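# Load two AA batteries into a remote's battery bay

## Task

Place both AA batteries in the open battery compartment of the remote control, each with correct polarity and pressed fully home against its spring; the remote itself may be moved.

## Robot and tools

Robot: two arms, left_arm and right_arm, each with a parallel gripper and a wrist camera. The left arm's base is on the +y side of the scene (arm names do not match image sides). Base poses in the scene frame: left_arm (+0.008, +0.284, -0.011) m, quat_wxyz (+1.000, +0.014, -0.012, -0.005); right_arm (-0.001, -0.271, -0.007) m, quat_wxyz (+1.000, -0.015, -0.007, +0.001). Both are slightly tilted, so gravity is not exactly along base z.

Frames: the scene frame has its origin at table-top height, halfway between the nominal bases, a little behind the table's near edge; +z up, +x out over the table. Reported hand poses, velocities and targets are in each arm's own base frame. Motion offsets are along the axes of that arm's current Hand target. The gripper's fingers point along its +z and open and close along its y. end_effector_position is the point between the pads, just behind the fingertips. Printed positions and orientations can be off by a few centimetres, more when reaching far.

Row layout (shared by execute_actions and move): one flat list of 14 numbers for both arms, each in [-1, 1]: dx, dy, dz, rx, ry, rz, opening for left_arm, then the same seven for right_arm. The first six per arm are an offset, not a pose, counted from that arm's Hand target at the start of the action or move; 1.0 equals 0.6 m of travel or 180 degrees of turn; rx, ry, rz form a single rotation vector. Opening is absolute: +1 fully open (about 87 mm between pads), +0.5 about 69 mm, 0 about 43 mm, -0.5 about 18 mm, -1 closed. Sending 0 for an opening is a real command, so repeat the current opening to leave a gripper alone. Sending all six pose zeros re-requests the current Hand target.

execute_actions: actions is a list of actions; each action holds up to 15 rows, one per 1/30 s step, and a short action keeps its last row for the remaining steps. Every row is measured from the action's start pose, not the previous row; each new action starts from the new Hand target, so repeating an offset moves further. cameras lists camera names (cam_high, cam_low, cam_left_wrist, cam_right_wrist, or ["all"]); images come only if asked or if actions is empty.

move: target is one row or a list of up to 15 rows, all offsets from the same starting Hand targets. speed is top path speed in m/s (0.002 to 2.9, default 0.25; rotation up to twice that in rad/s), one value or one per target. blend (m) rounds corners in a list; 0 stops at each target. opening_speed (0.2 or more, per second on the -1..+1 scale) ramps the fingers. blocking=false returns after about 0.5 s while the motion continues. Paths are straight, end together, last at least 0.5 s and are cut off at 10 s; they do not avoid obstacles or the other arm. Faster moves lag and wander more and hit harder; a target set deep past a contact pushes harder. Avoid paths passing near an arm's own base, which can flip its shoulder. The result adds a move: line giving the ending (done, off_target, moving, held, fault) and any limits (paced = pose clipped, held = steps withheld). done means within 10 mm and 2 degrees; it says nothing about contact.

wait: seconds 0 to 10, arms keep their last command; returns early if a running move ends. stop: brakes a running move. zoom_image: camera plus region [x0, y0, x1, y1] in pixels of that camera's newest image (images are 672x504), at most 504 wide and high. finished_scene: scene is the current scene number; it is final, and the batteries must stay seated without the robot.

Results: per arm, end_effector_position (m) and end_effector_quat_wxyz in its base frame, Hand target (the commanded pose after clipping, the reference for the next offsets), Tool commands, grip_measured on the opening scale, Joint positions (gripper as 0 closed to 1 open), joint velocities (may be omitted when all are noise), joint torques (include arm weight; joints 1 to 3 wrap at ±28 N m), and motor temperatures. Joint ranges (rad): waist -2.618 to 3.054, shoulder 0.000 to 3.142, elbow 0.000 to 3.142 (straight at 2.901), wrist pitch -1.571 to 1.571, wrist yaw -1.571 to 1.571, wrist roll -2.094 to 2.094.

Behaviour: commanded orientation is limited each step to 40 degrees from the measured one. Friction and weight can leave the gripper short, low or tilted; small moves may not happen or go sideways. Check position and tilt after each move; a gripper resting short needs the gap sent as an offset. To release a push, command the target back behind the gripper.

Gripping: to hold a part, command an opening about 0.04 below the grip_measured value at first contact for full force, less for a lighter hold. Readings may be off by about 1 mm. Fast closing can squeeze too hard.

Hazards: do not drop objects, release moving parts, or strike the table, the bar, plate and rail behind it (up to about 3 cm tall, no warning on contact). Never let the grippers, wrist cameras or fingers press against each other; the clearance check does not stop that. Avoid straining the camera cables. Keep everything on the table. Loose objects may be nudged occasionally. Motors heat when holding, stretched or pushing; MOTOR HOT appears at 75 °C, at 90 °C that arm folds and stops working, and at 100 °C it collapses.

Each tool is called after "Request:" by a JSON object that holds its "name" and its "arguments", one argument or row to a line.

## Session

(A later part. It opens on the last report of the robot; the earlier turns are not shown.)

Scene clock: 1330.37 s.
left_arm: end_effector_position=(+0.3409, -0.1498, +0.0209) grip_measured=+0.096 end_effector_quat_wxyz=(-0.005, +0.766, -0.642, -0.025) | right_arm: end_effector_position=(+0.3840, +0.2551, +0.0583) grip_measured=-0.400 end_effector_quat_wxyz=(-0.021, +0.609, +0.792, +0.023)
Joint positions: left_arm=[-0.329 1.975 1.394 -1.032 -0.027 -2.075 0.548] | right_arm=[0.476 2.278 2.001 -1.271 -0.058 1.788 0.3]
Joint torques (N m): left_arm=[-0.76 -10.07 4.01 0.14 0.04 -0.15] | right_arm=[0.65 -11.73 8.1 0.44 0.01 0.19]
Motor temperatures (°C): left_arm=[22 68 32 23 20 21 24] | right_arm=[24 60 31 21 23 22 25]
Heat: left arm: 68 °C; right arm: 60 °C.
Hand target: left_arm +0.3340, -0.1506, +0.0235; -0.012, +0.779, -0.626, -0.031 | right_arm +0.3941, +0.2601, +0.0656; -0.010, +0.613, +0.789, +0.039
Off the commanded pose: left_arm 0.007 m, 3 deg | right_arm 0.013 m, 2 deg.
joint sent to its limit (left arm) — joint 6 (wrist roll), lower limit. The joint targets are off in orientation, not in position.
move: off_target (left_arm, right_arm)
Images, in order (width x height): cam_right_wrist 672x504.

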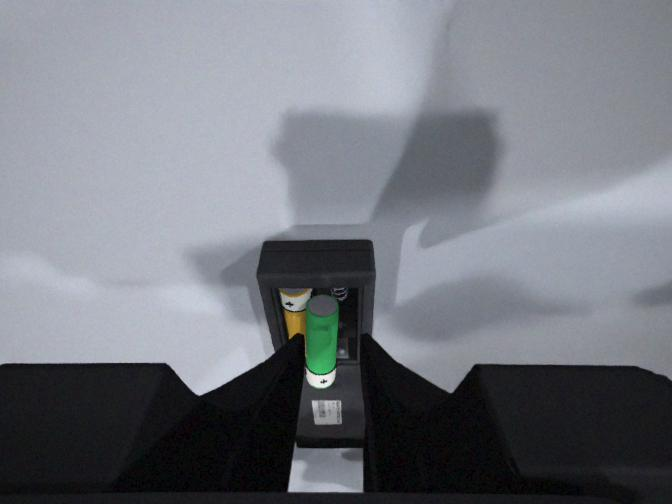

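Request:
{"name": "move", "arguments": {
  "target": [
    [0,0,0,0,0,0,-0.15,0.004,0.008,0.022,0,0,0,-0.4],
    [0,0,0,0,0,0,-0.15,0.004,0.008,0.022,0,0,0,-0.72],
    [0,0,0,0,0,0,-0.15,0.004,0.008,-0.03,0,0,0,-0.72]
  ],
  "speed": 0.1,
  "cameras": ["cam_right_wrist"]
}}

Request:
{"name": "zoom_image", "arguments": {
  "camera": "cam_right_wrist",
  "region": [220, 220, 460, 420]
}}

Scene clock: 1340.97 s.
left_arm: end_effector_position=(+0.3409, -0.1498, +0.0209) grip_measured=+0.096 end_effector_quat_wxyz=(-0.005, +0.766, -0.642, -0.025) | right_arm: end_effector_position=(+0.3923, +0.2617, +0.0758) grip_measured=-0.720 end_effector_quat_wxyz=(-0.017, +0.609, +0.792, +0.031)
Joint positions: left_arm=[-0.329 1.975 1.394 -1.032 -0.027 -2.075 0.548] | right_arm=[0.481 2.308 2.119 -1.34 -0.058 1.792 0.14]
Joint torques (N m): left_arm=[-1.09 -10.17 3.88 0.1 0.01 -0.11] | right_arm=[0.39 -12.29 7.84 0.26 0.01 0.16]
Motor temperatures (°C): left_arm=[22 67 32 23 20 21 25] | right_arm=[24 61 31 21 23 22 25]
Heat: left arm: 67 °C; right arm: 61 °C.
Hand target: left_arm +0.3340, -0.1506, +0.0235; -0.012, +0.779, -0.626, -0.031 | right_arm +0.3975, +0.2624, +0.0839; -0.010, +0.613, +0.789, +0.039
Off the commanded pose: left_arm 0.007 m, 3 deg | right_arm 0.010 m, 1 deg.
joint sent to its limit (left arm) — joint 6 (wrist roll), lower limit. The joint targets are off in orientation, not in position.
move: off_target (left_arm); target 2's new opening was sent with right_arm's hand 0.012 m and 2 deg from that target
Images, in order (width x height): cam_right_wrist 672x504.

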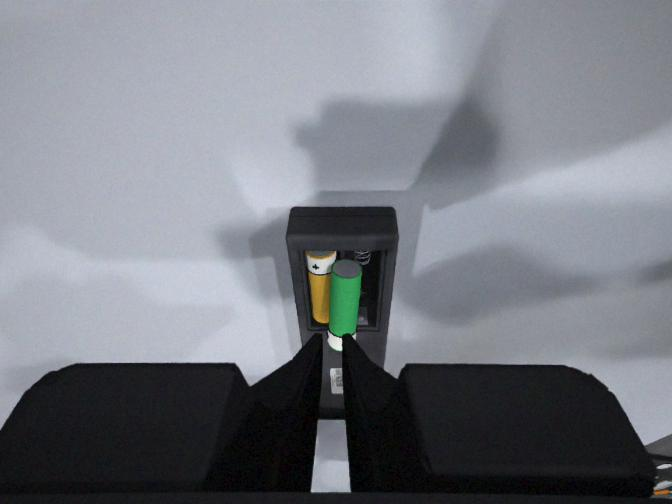

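Scaled by 2.100.

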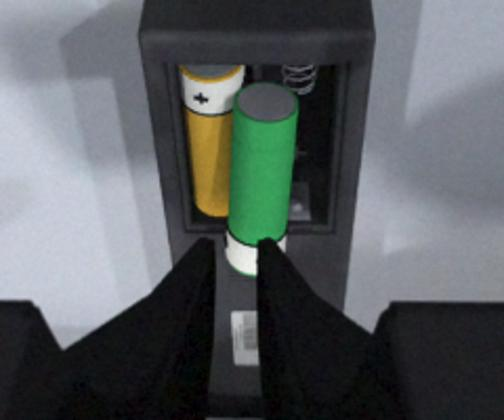

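Request:
{"name": "move", "arguments": {
  "target": [
    [0,0,0,0,0,0,-0.15,0.01,-0.007,0,0,0,0,-0.4],
    [0,0,0,0,0,0,-0.15,0.01,-0.007,0.075,0,0,0,-0.4]
  ],
  "speed": 0.1,
  "cameras": ["cam_right_wrist"]
}}

Request:
{"name": "zoom_image", "arguments": {
  "camera": "cam_right_wrist",
  "region": [220, 220, 460, 420]
}}

Scene clock: 1347.10 s.
left_arm: end_effector_position=(+0.3409, -0.1498, +0.0209) grip_measured=+0.096 end_effector_quat_wxyz=(-0.005, +0.766, -0.642, -0.025) | right_arm: end_effector_position=(+0.3898, +0.2687, +0.0417) grip_measured=-0.400 end_effector_quat_wxyz=(-0.016, +0.609, +0.793, +0.034)
Joint positions: left_arm=[-0.329 1.975 1.394 -1.032 -0.027 -2.075 0.548] | right_arm=[0.497 2.308 1.983 -1.197 -0.056 1.808 0.3]
Joint torques (N m): left_arm=[-0.68 -10.33 4.26 0.11 0.05 -0.14] | right_arm=[0.66 -11.97 4.86 0.63 0.01 0.2]
Motor temperatures (°C): left_arm=[22 67 32 23 20 21 25] | right_arm=[24 62 31 21 23 22 25]
Heat: left arm: 67 °C; right arm: 62 °C.
Hand target: left_arm +0.3340, -0.1506, +0.0235; -0.012, +0.779, -0.626, -0.031 | right_arm +0.3934, +0.2704, +0.0392; -0.010, +0.613, +0.789, +0.039
Off the commanded pose: left_arm 0.007 m, 3 deg | right_arm 0.005 m, 1 deg.
joint sent to its limit (left arm) — joint 6 (wrist roll), lower limit. The joint targets are off in orientation, not in position.
move: off_target (left_arm)
Images, in order (width x height): cam_right_wrist 672x504.

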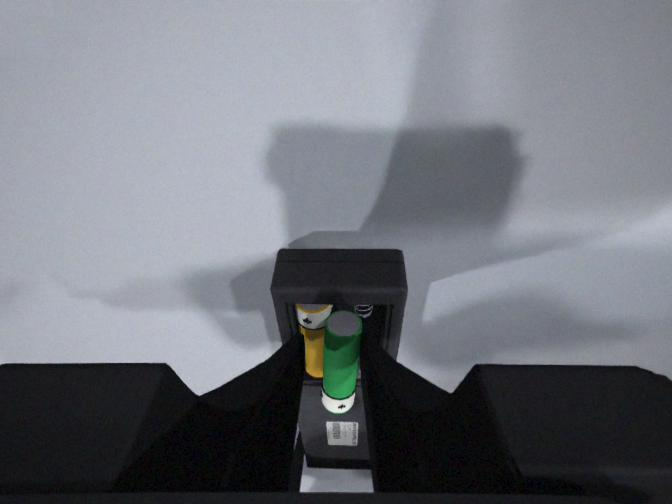

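Scaled by 2.100.

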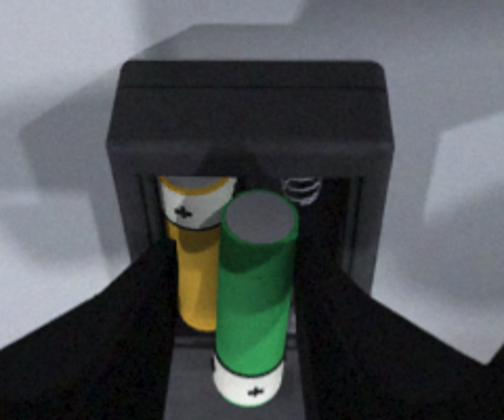

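Request:
{"name": "move", "arguments": {
  "target": [
    [0,0,0,0,0,0,-0.15,0,0,0,0,0,0,-0.7],
    [0,0,0,0,0,0,-0.15,0.02,0,-0.055,0,0,0,-0.7],
    [0,0,0,0,0,0,-0.15,0.03,-0.018,-0.055,0,0.13,0,-0.7]
  ],
  "speed": 0.12,
  "cameras": ["cam_right_wrist","cam_left_wrist","cam_low"]
}}

Request:
{"name": "zoom_image", "arguments": {
  "camera": "cam_right_wrist",
  "region": [220, 220, 460, 420]
}}

Request:
{"name": "zoom_image", "arguments": {
  "camera": "cam_low",
  "region": [310, 240, 450, 330]
}}

Scene clock: 1355.77 s.
left_arm: end_effector_position=(+0.3409, -0.1499, +0.0209) grip_measured=+0.096 end_effector_quat_wxyz=(-0.005, +0.766, -0.642, -0.024) | right_arm: end_effector_position=(+0.3725, +0.2829, +0.0490) grip_measured=-0.592 end_effector_quat_wxyz=(-0.175, +0.597, +0.772, +0.132)
Joint positions: left_arm=[-0.329 1.975 1.394 -1.032 -0.026 -2.075 0.548] | right_arm=[0.409 2.253 1.794 -1.045 -0.436 1.741 0.204]
Joint torques (N m): left_arm=[-0.81 -10.26 4.04 0.14 -0.01 -0.09] | right_arm=[-0.44 -16.44 4.83 0.53 -0.54 0]
Motor temperatures (°C): left_arm=[22 67 32 23 20 21 25] | right_arm=[24 63 31 21 23 22 25]
Heat: left arm: 67 °C; right arm: 63 °C.
Hand target: left_arm +0.3340, -0.1505, +0.0235; -0.012, +0.779, -0.626, -0.032 | right_arm +0.3774, +0.2826, +0.0727; -0.170, +0.592, +0.771, +0.162
Off the commanded pose: left_arm 0.007 m, 3 deg | right_arm 0.024 m, 4 deg.
joint sent to its limit (left arm) — joint 6 (wrist roll), lower limit. The joint targets are off in orientation, not in position.
move: off_target (left_arm, right_arm)
Images, in order (width x height): cam_low 672x504, cam_left_wrist 672x504, cam_right_wrist 672x504.

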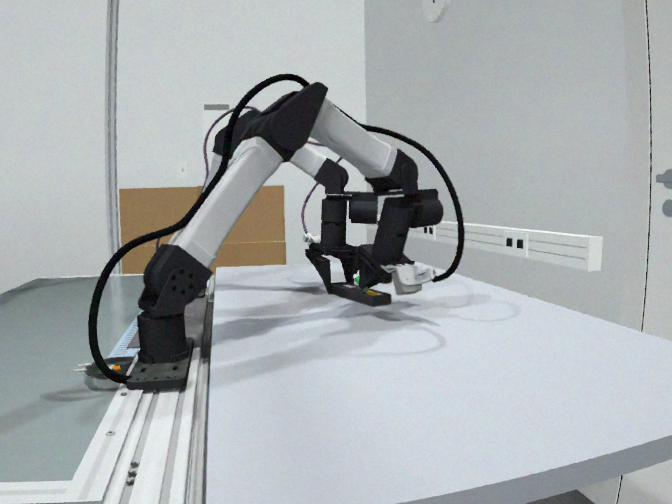

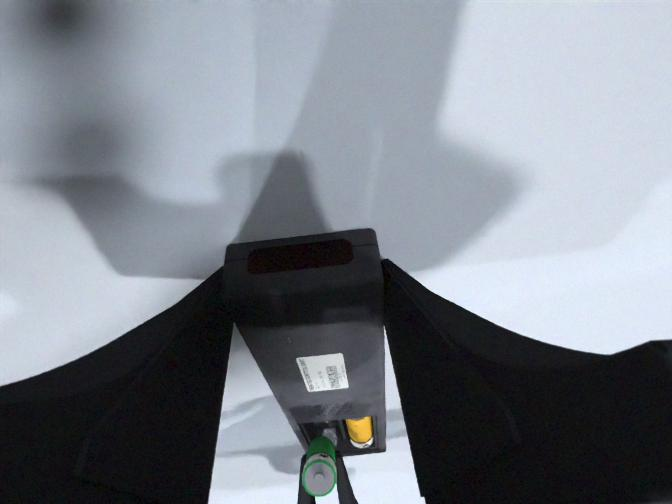

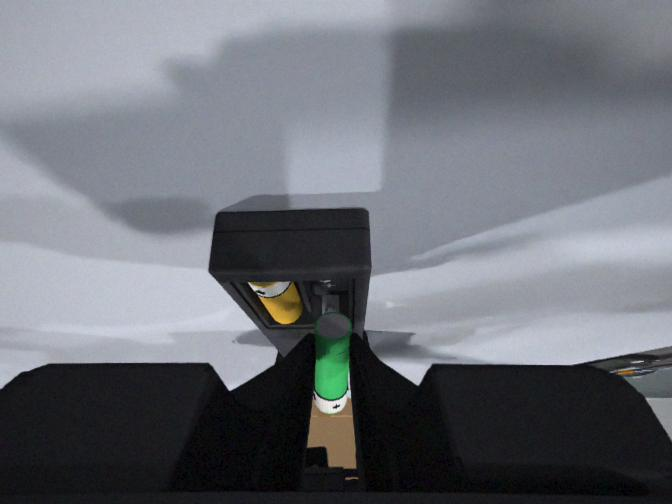

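Scaled by 2.100.

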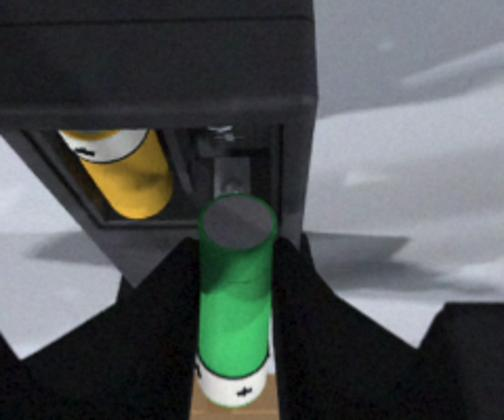

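Scaled by 3.600.

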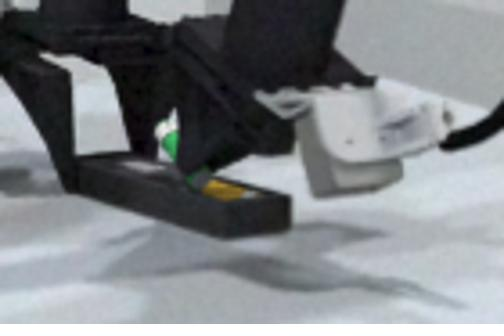

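Request:
{"name": "move", "arguments": {
  "target": [
    [0,0,0,0,0,0,-0.15,-0.019,0,-0.013,0,0,0,-0.7],
    [0,0,0,0,0,0,-0.15,-0.036,0,0.025,0,0,0,-0.7]
  ],
  "speed": 0.08,
  "cameras": ["cam_right_wrist","cam_left_wrist","cam_low"]
}}

Request:
{"name": "zoom_image", "arguments": {
  "camera": "cam_right_wrist",
  "region": [220, 220, 460, 420]
}}

Request:
{"name": "zoom_image", "arguments": {
  "camera": "cam_left_wrist",
  "region": [230, 340, 450, 500]
}}

Scene clock: 1363.60 s.
left_arm: end_effector_position=(+0.3409, -0.1499, +0.0209) grip_measured=+0.096 end_effector_quat_wxyz=(-0.005, +0.766, -0.642, -0.024) | right_arm: end_effector_position=(+0.3785, +0.2714, +0.0400) grip_measured=-0.592 end_effector_quat_wxyz=(-0.170, +0.594, +0.772, +0.146)
Joint positions: left_arm=[-0.329 1.975 1.394 -1.032 -0.026 -2.075 0.548] | right_arm=[0.377 2.246 1.74 -0.981 -0.446 1.708 0.204]
Joint torques (N m): left_arm=[-0.8 -10.36 4.12 0.2 0 -0.07] | right_arm=[-0.18 -13.63 4.82 0.6 -0.5 0.02]
Motor temperatures (°C): left_arm=[22 67 32 23 20 21 25] | right_arm=[24 63 31 21 23 22 25]
Heat: left arm: 67 °C; right arm: 63 °C.
Hand target: left_arm +0.3340, -0.1505, +0.0235; -0.012, +0.779, -0.626, -0.032 | right_arm +0.3816, +0.2710, +0.0496; -0.169, +0.592, +0.771, +0.163
Off the commanded pose: left_arm 0.007 m, 3 deg | right_arm 0.010 m, 2 deg.
joint sent to its limit (left arm) — joint 6 (wrist roll), lower limit. The joint targets are off in orientation, not in position.
move: off_target (left_arm)
Images, in order (width x height): cam_low 672x504, cam_left_wrist 672x504, cam_right_wrist 672x504.

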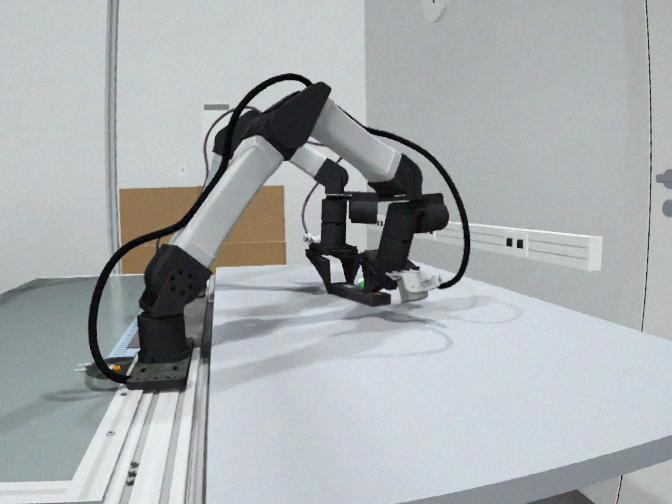

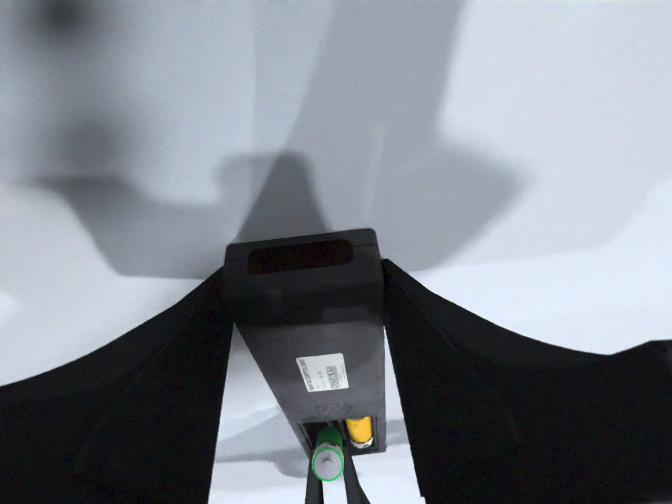

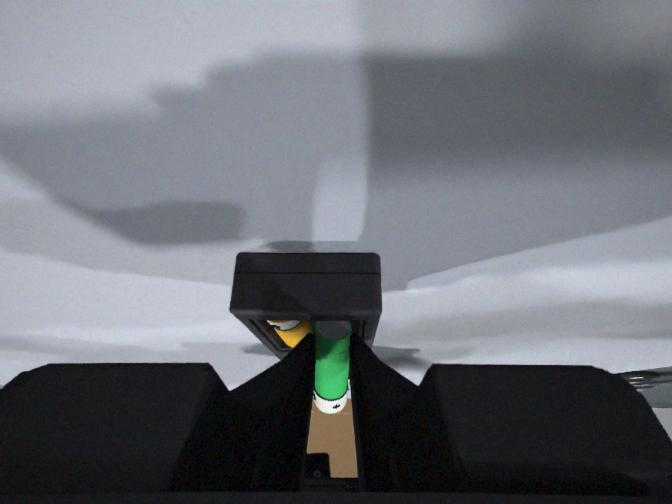

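Scaled by 2.100.

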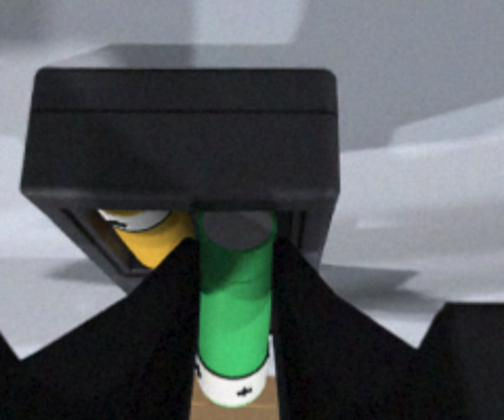

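Scaled by 2.291.

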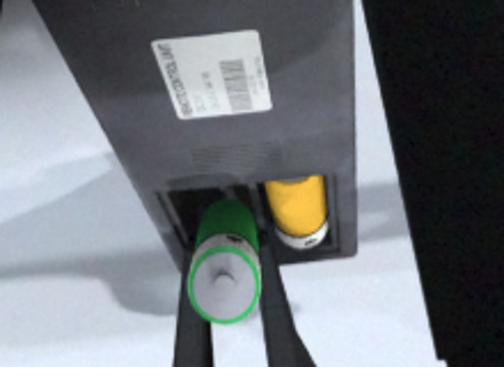

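Request:
{"name": "move", "arguments": {
  "target": [
    [0,0,0,0,0,0,-0.15,-0.008,-0.003,0.035,0,0,0,-0.7],
    [0,0,0,0,0,0,-0.15,-0.055,-0.003,0.01,0,0,0,-0.7]
  ],
  "speed": 0.08,
  "cameras": ["cam_right_wrist","cam_left_wrist"]
}}

Request:
{"name": "zoom_image", "arguments": {
  "camera": "cam_right_wrist",
  "region": [220, 220, 460, 420]
}}

Request:
{"name": "zoom_image", "arguments": {
  "camera": "cam_left_wrist",
  "region": [230, 340, 450, 500]
}}

Scene clock: 1368.77 s.
left_arm: end_effector_position=(+0.3405, -0.1512, +0.0210) grip_measured=+0.096 end_effector_quat_wxyz=(-0.003, +0.765, -0.643, -0.024) | right_arm: end_effector_position=(+0.3810, +0.2616, +0.0368) grip_measured=-0.592 end_effector_quat_wxyz=(-0.188, +0.580, +0.773, +0.174)
Joint positions: left_arm=[-0.331 1.975 1.394 -1.031 -0.023 -2.075 0.548] | right_arm=[0.334 2.245 1.693 -0.932 -0.512 1.643 0.204]
Joint torques (N m): left_arm=[-0.32 -10.15 4.23 0.15 -0.01 -0.11] | right_arm=[-1.62 -11.69 4.41 0.48 0.15 -0.02]
Motor temperatures (°C): left_arm=[22 67 32 23 20 21 25] | right_arm=[24 64 31 21 23 22 25]
Heat: left arm: 67 °C; right arm: 64 °C.
Hand target: left_arm +0.3340, -0.1505, +0.0235; -0.012, +0.779, -0.626, -0.032 | right_arm +0.3875, +0.2449, +0.0291; -0.169, +0.592, +0.771, +0.162
Off the commanded pose: left_arm 0.007 m, 3 deg | right_arm 0.019 m, 3 deg.
joint sent to its limit (left arm) — joint 6 (wrist roll), lower limit. The joint targets are off in orientation, not in position.
move: off_target (left_arm, right_arm)
Images, in order (width x height): cam_left_wrist 672x504, cam_right_wrist 672x504.

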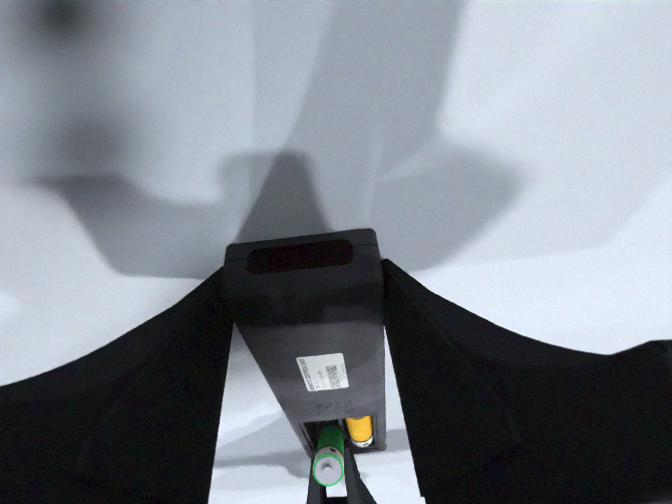

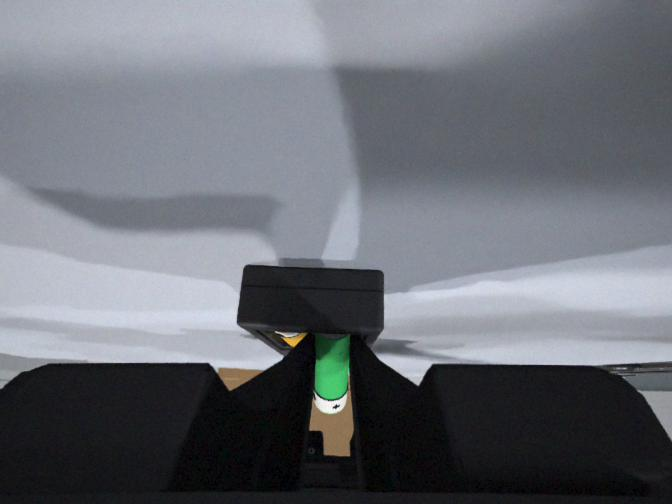

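Scaled by 2.100.

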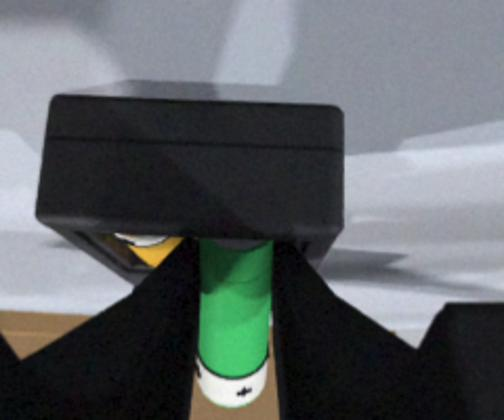

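Scaled by 2.291.

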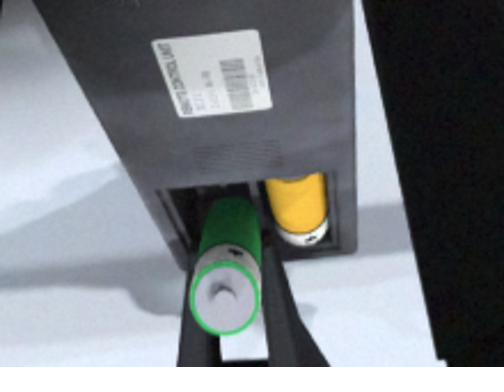

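Request:
{"name": "move", "arguments": {
  "target": [
    [0,0,0,0,0,0,-0.15,-0.025,0,-0.01,0,-0.1,0,-0.7],
    [0,0,0,0,0,0,-0.15,-0.035,0,-0.01,0,-0.19,0,-0.7]
  ],
  "speed": 0.2,
  "cameras": ["cam_right_wrist","cam_left_wrist"]
}}

Request:
{"name": "zoom_image", "arguments": {
  "camera": "cam_right_wrist",
  "region": [220, 220, 460, 420]
}}

Request:
{"name": "zoom_image", "arguments": {
  "camera": "cam_left_wrist",
  "region": [230, 340, 450, 500]
}}

Scene clock: 1375.23 s.
left_arm: end_effector_position=(+0.3428, -0.1595, +0.0221) grip_measured=+0.095 end_effector_quat_wxyz=(+0.004, +0.763, -0.646, -0.010) | right_arm: end_effector_position=(+0.3813, +0.2512, +0.0355) grip_measured=-0.592 end_effector_quat_wxyz=(+0.021, +0.600, +0.799, +0.023)
Joint positions: left_arm=[-0.339 1.975 1.394 -1.011 0.001 -2.075 0.547] | right_arm=[0.501 2.232 1.844 -1.125 0.02 1.788 0.204]
Joint torques (N m): left_arm=[-0.02 -10.19 4.16 -0.03 -0.28 -0.16] | right_arm=[-1.13 -9.52 6.72 0.07 1.23 0.2]
Motor temperatures (°C): left_arm=[21 67 31 23 20 21 25] | right_arm=[24 64 31 21 23 22 25]
Heat: left arm: 67 °C; right arm: 64 °C.
Hand target: left_arm +0.3340, -0.1505, +0.0235; -0.012, +0.779, -0.626, -0.031 | right_arm +0.3930, +0.2241, +0.0250; +0.065, +0.614, +0.787, -0.019
Off the commanded pose: left_arm 0.013 m, 4 deg | right_arm 0.031 m, 7 deg.
joint sent to its limit (left arm) — joint 6 (wrist roll), lower limit. The joint targets are off in orientation, not in position.
move: off_target (left_arm, right_arm)
Images, in order (width x height): cam_left_wrist 672x504, cam_right_wrist 672x504.

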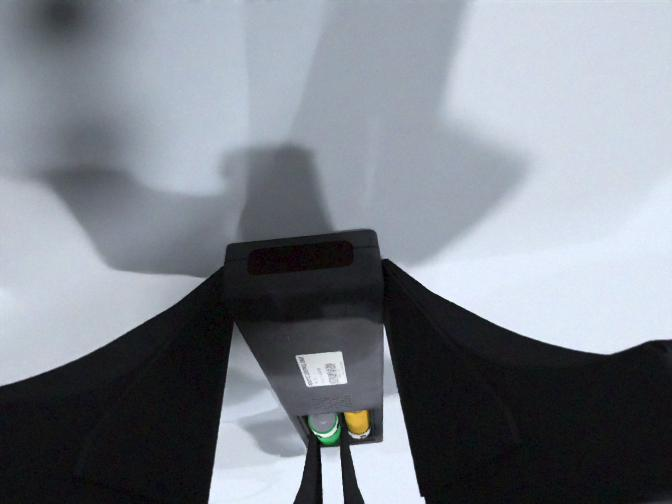

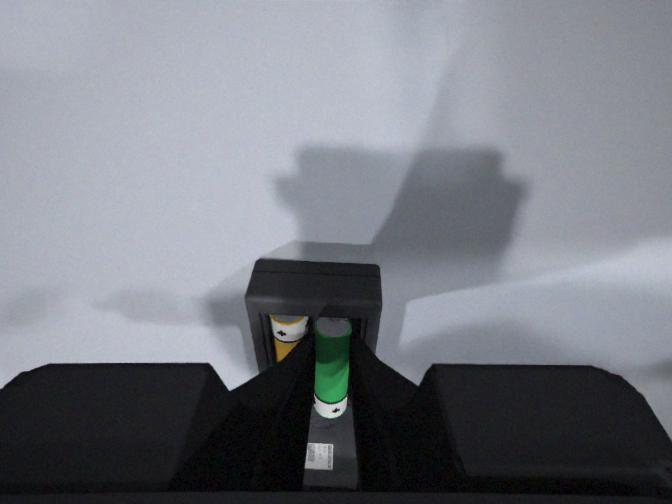

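Scaled by 2.100.

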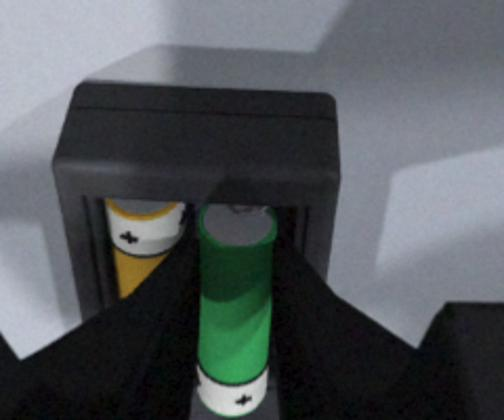

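Scaled by 2.291.

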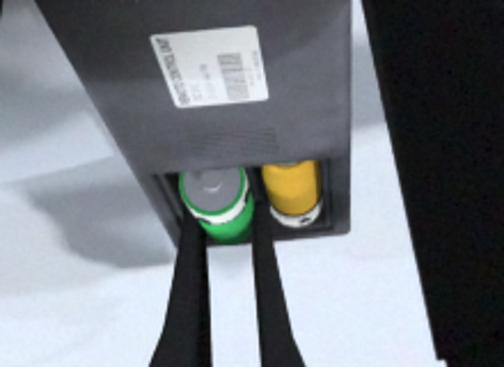

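Request:
{"name": "move", "arguments": {
  "target": [
    [0,0,0,0,0,0,-0.15,0.04,-0.008,-0.012,0,0.03,0,-0.7],
    [0,0,0,0,0,0,-0.15,0.04,-0.008,-0.012,0,0.03,0,-0.5],
    [0,0,0,0,0,0,-0.15,0.04,-0.008,-0.08,0,0.03,0,-0.5]
  ],
  "speed": 0.12,
  "opening_speed": 0.5,
  "cameras": ["cam_right_wrist","cam_left_wrist"]
}}

Request:
{"name": "zoom_image", "arguments": {
  "camera": "cam_right_wrist",
  "region": [220, 220, 460, 420]
}}

Request:
{"name": "zoom_image", "arguments": {
  "camera": "cam_left_wrist",
  "region": [230, 340, 450, 500]
}}

Scene clock: 1383.13 s.
left_arm: end_effector_position=(+0.3403, -0.1587, +0.0216) grip_measured=+0.094 end_effector_quat_wxyz=(+0.006, +0.763, -0.646, -0.014) | right_arm: end_effector_position=(+0.3732, +0.2490, +0.0579) grip_measured=-0.500 end_effector_quat_wxyz=(+0.018, +0.610, +0.792, -0.001)
Joint positions: left_arm=[-0.339 1.975 1.392 -1.019 0.001 -2.075 0.547] | right_arm=[0.511 2.232 1.938 -1.266 0.033 1.823 0.25]
Joint torques (N m): left_arm=[-0.06 -10.28 4.19 0.03 -0.34 -0.05] | right_arm=[0.65 -12.48 7.77 0.2 0.09 0.19]
Motor temperatures (°C): left_arm=[21 67 31 23 20 21 25] | right_arm=[24 62 31 21 23 22 25]
Heat: left arm: 67 °C; right arm: 62 °C.
Hand target: left_arm +0.3340, -0.1506, +0.0236; -0.012, +0.779, -0.626, -0.031 | right_arm +0.3788, +0.2514, +0.0693; +0.028, +0.614, +0.789, +0.010
Off the commanded pose: left_arm 0.010 m, 4 deg | right_arm 0.013 m, 2 deg.
joint sent to its limit (left arm) — joint 6 (wrist roll), lower limit. The joint targets are off in orientation, not in position.
move: off_target (left_arm, right_arm)
Images, in order (width x height): cam_left_wrist 672x504, cam_right_wrist 672x504.

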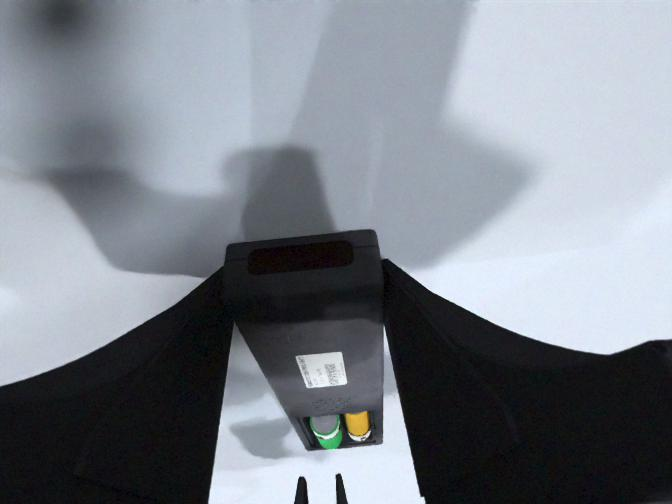

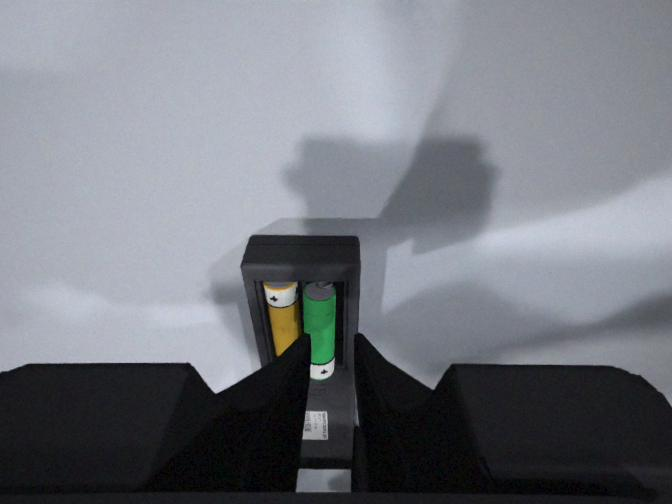

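Scaled by 2.100.

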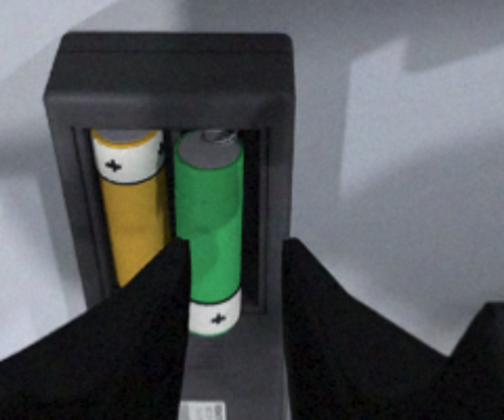

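Scaled by 2.291.

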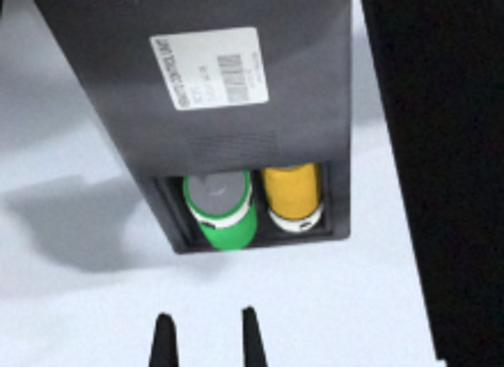

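Request:
{"name": "move", "arguments": {
  "target": [
    [0,0,0,0,0,0,-0.15,0.029,0.007,0,0,0,0,-0.4],
    [0,0,0,0,0,0,-0.15,0.029,0.007,0.04,0,0,0,-0.4]
  ],
  "speed": 0.1,
  "cameras": ["cam_right_wrist"]
}}

Request:
{"name": "zoom_image", "arguments": {
  "camera": "cam_right_wrist",
  "region": [220, 240, 460, 440]
}}

Scene clock: 1392.20 s.
left_arm: end_effector_position=(+0.3403, -0.1587, +0.0216) grip_measured=+0.094 end_effector_quat_wxyz=(+0.006, +0.763, -0.646, -0.014) | right_arm: end_effector_position=(+0.3769, +0.2700, +0.0470) grip_measured=-0.400 end_effector_quat_wxyz=(+0.022, +0.609, +0.793, +0.009)
Joint positions: left_arm=[-0.339 1.975 1.392 -1.019 0.001 -2.075 0.547] | right_arm=[0.549 2.274 1.964 -1.228 0.035 1.857 0.3]
Joint torques (N m): left_arm=[-0.03 -10.22 4.3 0.03 -0.31 -0.12] | right_arm=[0.31 -11.77 5 0.45 0.08 0.17]
Motor temperatures (°C): left_arm=[21 67 31 23 20 21 25] | right_arm=[24 62 31 21 23 22 25]
Heat: left arm: 67 °C; right arm: 62 °C.
Hand target: left_arm +0.3340, -0.1506, +0.0236; -0.012, +0.779, -0.626, -0.031 | right_arm +0.3798, +0.2688, +0.0450; +0.027, +0.614, +0.789, +0.010
Off the commanded pose: left_arm 0.010 m, 4 deg | right_arm 0.004 m, 1 deg.
joint sent to its limit (left arm) — joint 6 (wrist roll), lower limit. The joint targets are off in orientation, not in position.
move: off_target (left_arm)
Images, in order (width x height): cam_right_wrist 672x504.

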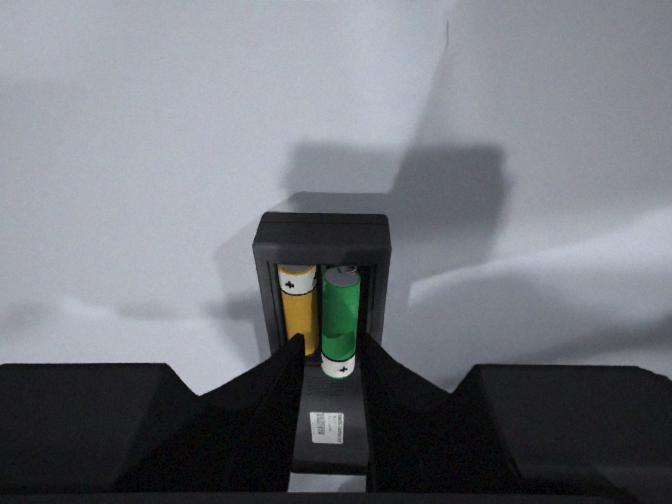

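Scaled by 2.100.

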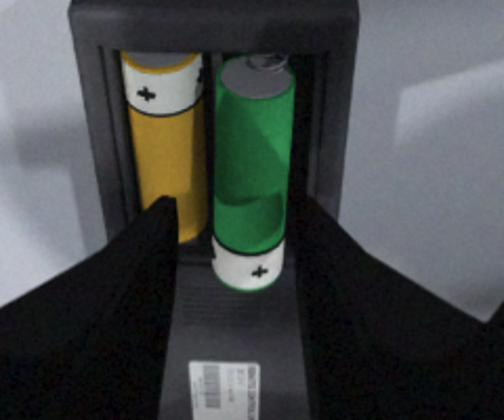

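Request:
{"name": "move", "arguments": {
  "target": [
    [0,0,0,0,0,0,-0.15,0,0.003,0.012,0,0,0,-0.4],
    [0,0,0,0,0,0,-0.15,0,0.003,0.012,0,0,0,-0.75],
    [0,0,0,0,0,0,-0.15,-0.055,0.003,0.012,0,0,0,-0.75],
    [0,0,0,0,0,0,-0.15,-0.065,0.003,0.08,0,0,0,-0.75]
  ],
  "speed": 0.08,
  "cameras": ["cam_right_wrist","cam_left_wrist"]
}}

Request:
{"name": "zoom_image", "arguments": {
  "camera": "cam_right_wrist",
  "region": [220, 240, 460, 440]
}}

Request:
{"name": "zoom_image", "arguments": {
  "camera": "cam_left_wrist",
  "region": [230, 340, 450, 500]
}}

Scene clock: 1399.47 s.
left_arm: end_effector_position=(+0.3406, -0.1587, +0.0216) grip_measured=+0.094 end_effector_quat_wxyz=(+0.006, +0.763, -0.646, -0.014) | right_arm: end_effector_position=(+0.3751, +0.2643, +0.0353) grip_measured=-0.686 end_effector_quat_wxyz=(-0.028, +0.599, +0.799, +0.050)
Joint positions: left_arm=[-0.339 1.975 1.392 -1.018 0.001 -2.075 0.547] | right_arm=[0.49 2.23 1.818 -1.091 -0.093 1.779 0.157]
Joint torques (N m): left_arm=[-0.23 -10.37 4.16 0.04 -0.27 -0.13] | right_arm=[-2.15 -7.56 2.28 0.97 1.38 0.01]
Motor temperatures (°C): left_arm=[21 67 31 23 20 21 25] | right_arm=[24 62 31 21 23 22 25]
Heat: left arm: 67 °C; right arm: 62 °C.
Hand target: left_arm +0.3341, -0.1505, +0.0236; -0.012, +0.779, -0.626, -0.031 | right_arm +0.3939, +0.2306, -0.0016; +0.027, +0.614, +0.789, +0.010
Off the commanded pose: left_arm 0.011 m, 4 deg | right_arm 0.053 m, 8 deg.
joint sent to its limit (left arm) — joint 6 (wrist roll), lower limit. The joint targets are off in orientation, not in position.
move: off_target (left_arm, right_arm)
Images, in order (width x height): cam_left_wrist 672x504, cam_right_wrist 672x504.

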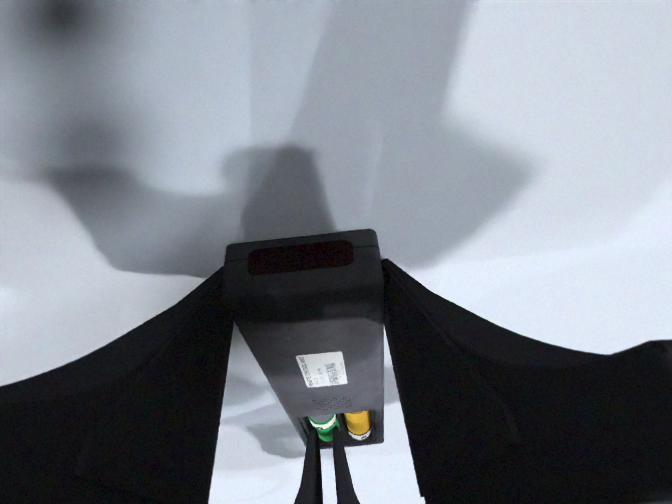

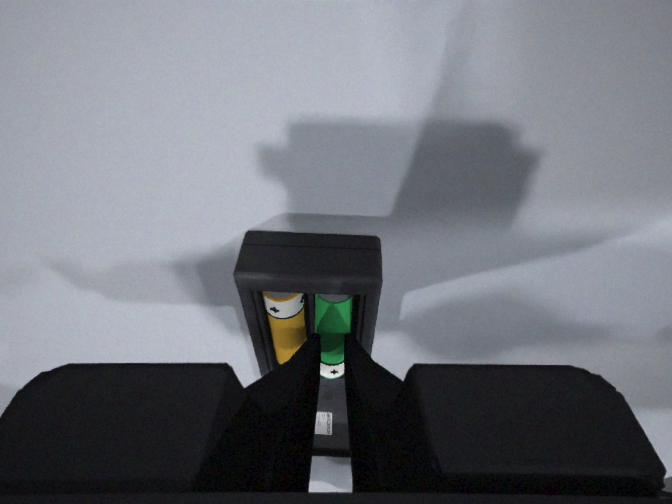

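Scaled by 2.100.

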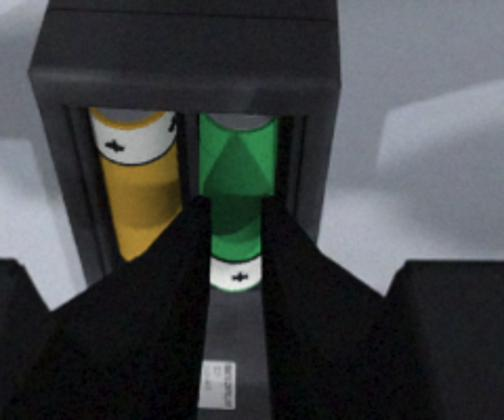

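Scaled by 2.291.

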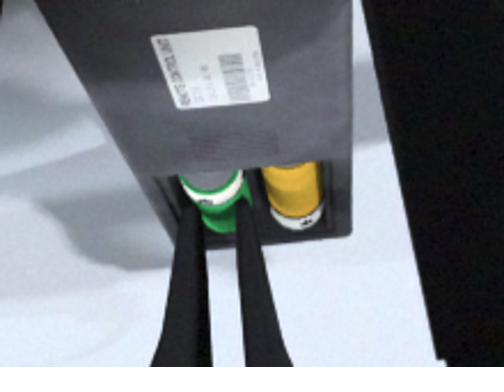

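Request:
{"name": "move", "arguments": {
  "target": [
    [0,0,0,0,0,0,-0.15,0.06,0,0.04,0,0,0,-0.72],
    [0,0,0,0,0,0,-0.15,0.05,0,0.1,0,0,0,-0.72]
  ],
  "speed": 0.08,
  "cameras": ["cam_right_wrist","cam_left_wrist"]
}}

Request:
{"name": "zoom_image", "arguments": {
  "camera": "cam_right_wrist",
  "region": [220, 240, 460, 440]
}}

Request:
{"name": "zoom_image", "arguments": {
  "camera": "cam_left_wrist",
  "region": [230, 340, 450, 500]
}}

Scene clock: 1406.47 s.
left_arm: end_effector_position=(+0.3406, -0.1587, +0.0216) grip_measured=+0.094 end_effector_quat_wxyz=(+0.006, +0.763, -0.646, -0.014) | right_arm: end_effector_position=(+0.3707, +0.2665, +0.0276) grip_measured=-0.688 end_effector_quat_wxyz=(-0.011, +0.603, +0.796, +0.053)
Joint positions: left_arm=[-0.339 1.975 1.392 -1.018 0.001 -2.075 0.547] | right_arm=[0.51 2.202 1.746 -1.027 -0.063 1.809 0.156]
Joint torques (N m): left_arm=[-0.06 -10.35 4.14 0 -0.3 -0.11] | right_arm=[0.73 1.74 -0.35 2.23 1.11 0.29]
Motor temperatures (°C): left_arm=[21 67 31 23 20 21 25] | right_arm=[24 60 31 21 23 22 25]
Heat: left arm: 67 °C; right arm: 60 °C.
Hand target: left_arm +0.3341, -0.1505, +0.0236; -0.012, +0.779, -0.626, -0.031 | right_arm +0.3899, +0.2585, -0.0624; +0.028, +0.614, +0.789, +0.010
Off the commanded pose: left_arm 0.011 m, 4 deg | right_arm 0.092 m, 7 deg.
joint sent to its limit (left arm) — joint 6 (wrist roll), lower limit. The joint targets are off in orientation, not in position.
move: off_target (left_arm, right_arm)
Images, in order (width x height): cam_left_wrist 672x504, cam_right_wrist 672x504.

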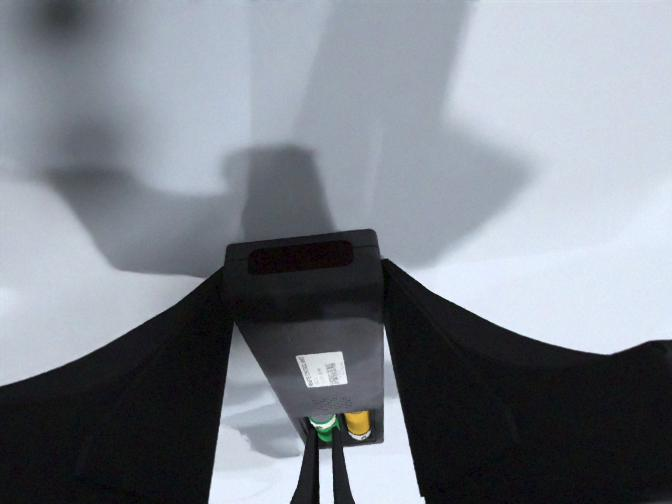

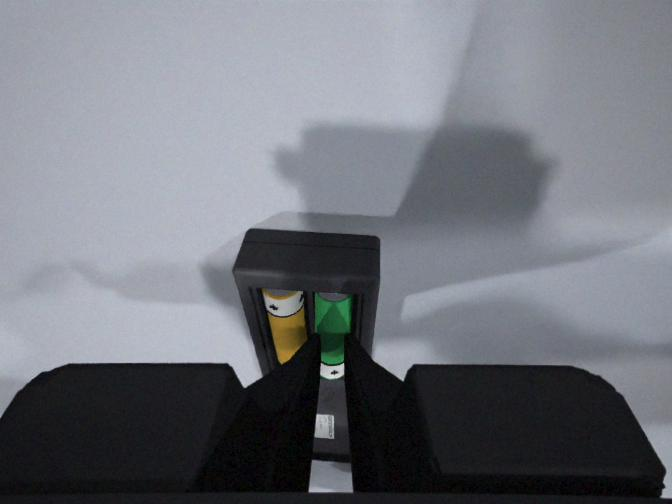

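Scaled by 2.100.

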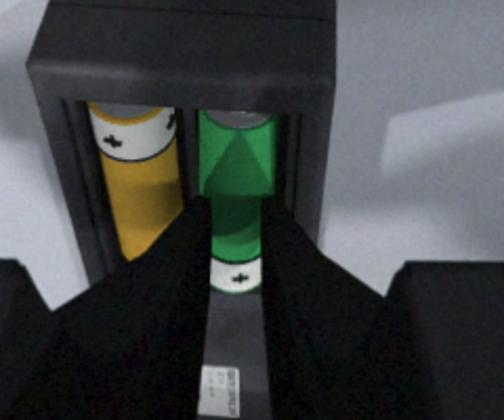

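Scaled by 2.291.

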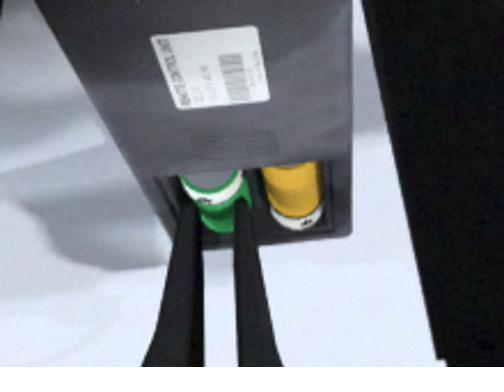

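Request:
{"name": "move", "arguments": {
  "target": [
    [0,0,0,0,0,0,-0.15,0.02,-0.025,-0.1,0,0,0,-0.72],
    [0,0,0,0,0,0,-0.15,0.02,-0.025,-0.19,0,0,0,-1],
    [0,0,0,0,0,0,-0.15,0.06,-0.022,-0.19,0,0,0,-1]
  ],
  "speed": 0.15,
  "cameras": ["cam_right_wrist","cam_left_wrist"]
}}

Request:
{"name": "zoom_image", "arguments": {
  "camera": "cam_right_wrist",
  "region": [220, 200, 460, 400]
}}

Request:
{"name": "zoom_image", "arguments": {
  "camera": "cam_left_wrist",
  "region": [230, 340, 450, 500]
}}

Scene clock: 1420.83 s.
left_arm: end_effector_position=(+0.3403, -0.1586, +0.0216) grip_measured=+0.094 end_effector_quat_wxyz=(+0.006, +0.763, -0.646, -0.014) | right_arm: end_effector_position=(+0.3557, +0.2914, +0.0452) grip_measured=-0.968 end_effector_quat_wxyz=(+0.021, +0.607, +0.794, +0.006)
Joint positions: left_arm=[-0.339 1.975 1.392 -1.019 0.001 -2.075 0.547] | right_arm=[0.616 2.256 1.928 -1.218 0.037 1.921 0.016]
Joint torques (N m): left_arm=[0.02 -10.22 4.15 -0.02 -0.28 -0.06] | right_arm=[0.27 -11.11 7.83 0.21 0.09 0.21]
Motor temperatures (°C): left_arm=[21 67 31 22 21 21 25] | right_arm=[24 56 30 23 23 22 25]
Heat: left arm: 67 °C; right arm: 56 °C.
Hand target: left_arm +0.3341, -0.1505, +0.0236; -0.012, +0.779, -0.626, -0.031 | right_arm +0.3620, +0.2923, +0.0496; +0.028, +0.614, +0.789, +0.010
Off the commanded pose: left_arm 0.010 m, 4 deg | right_arm 0.008 m, 1 deg.
joint sent to its limit (left arm) — joint 6 (wrist roll), lower limit. The joint targets are off in orientation, not in position.
move: off_target (left_arm)
Images, in order (width x height): cam_left_wrist 672x504, cam_right_wrist 672x504.

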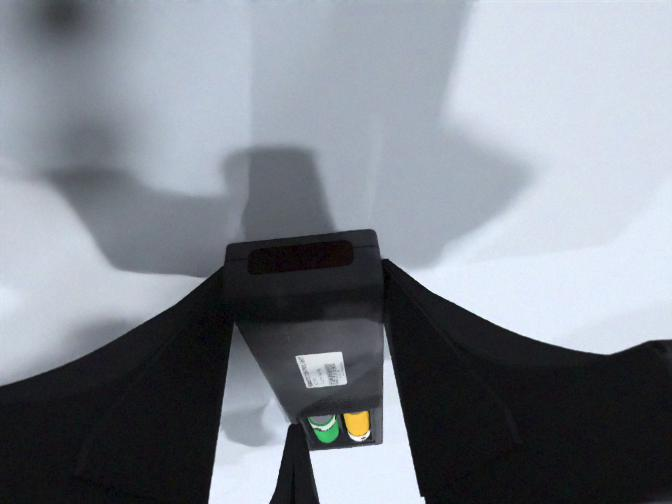

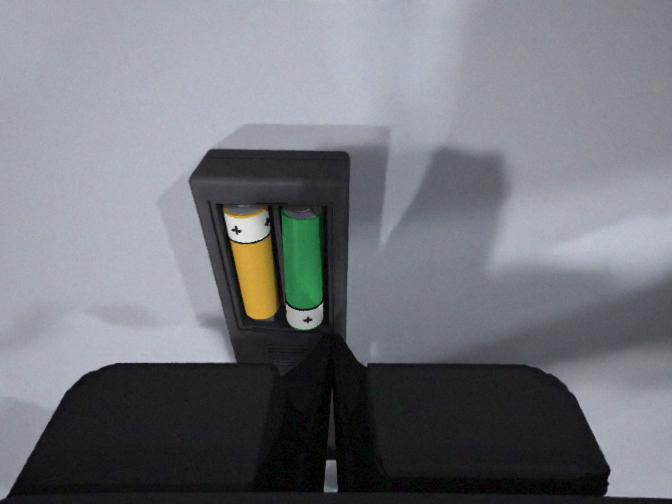

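Scaled by 2.100.

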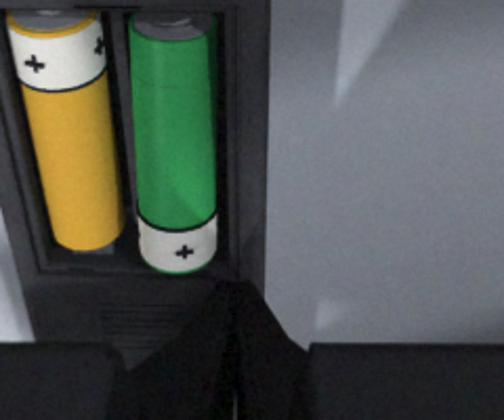

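Scaled by 2.291.

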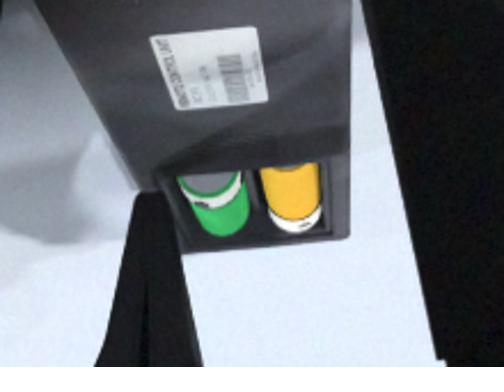

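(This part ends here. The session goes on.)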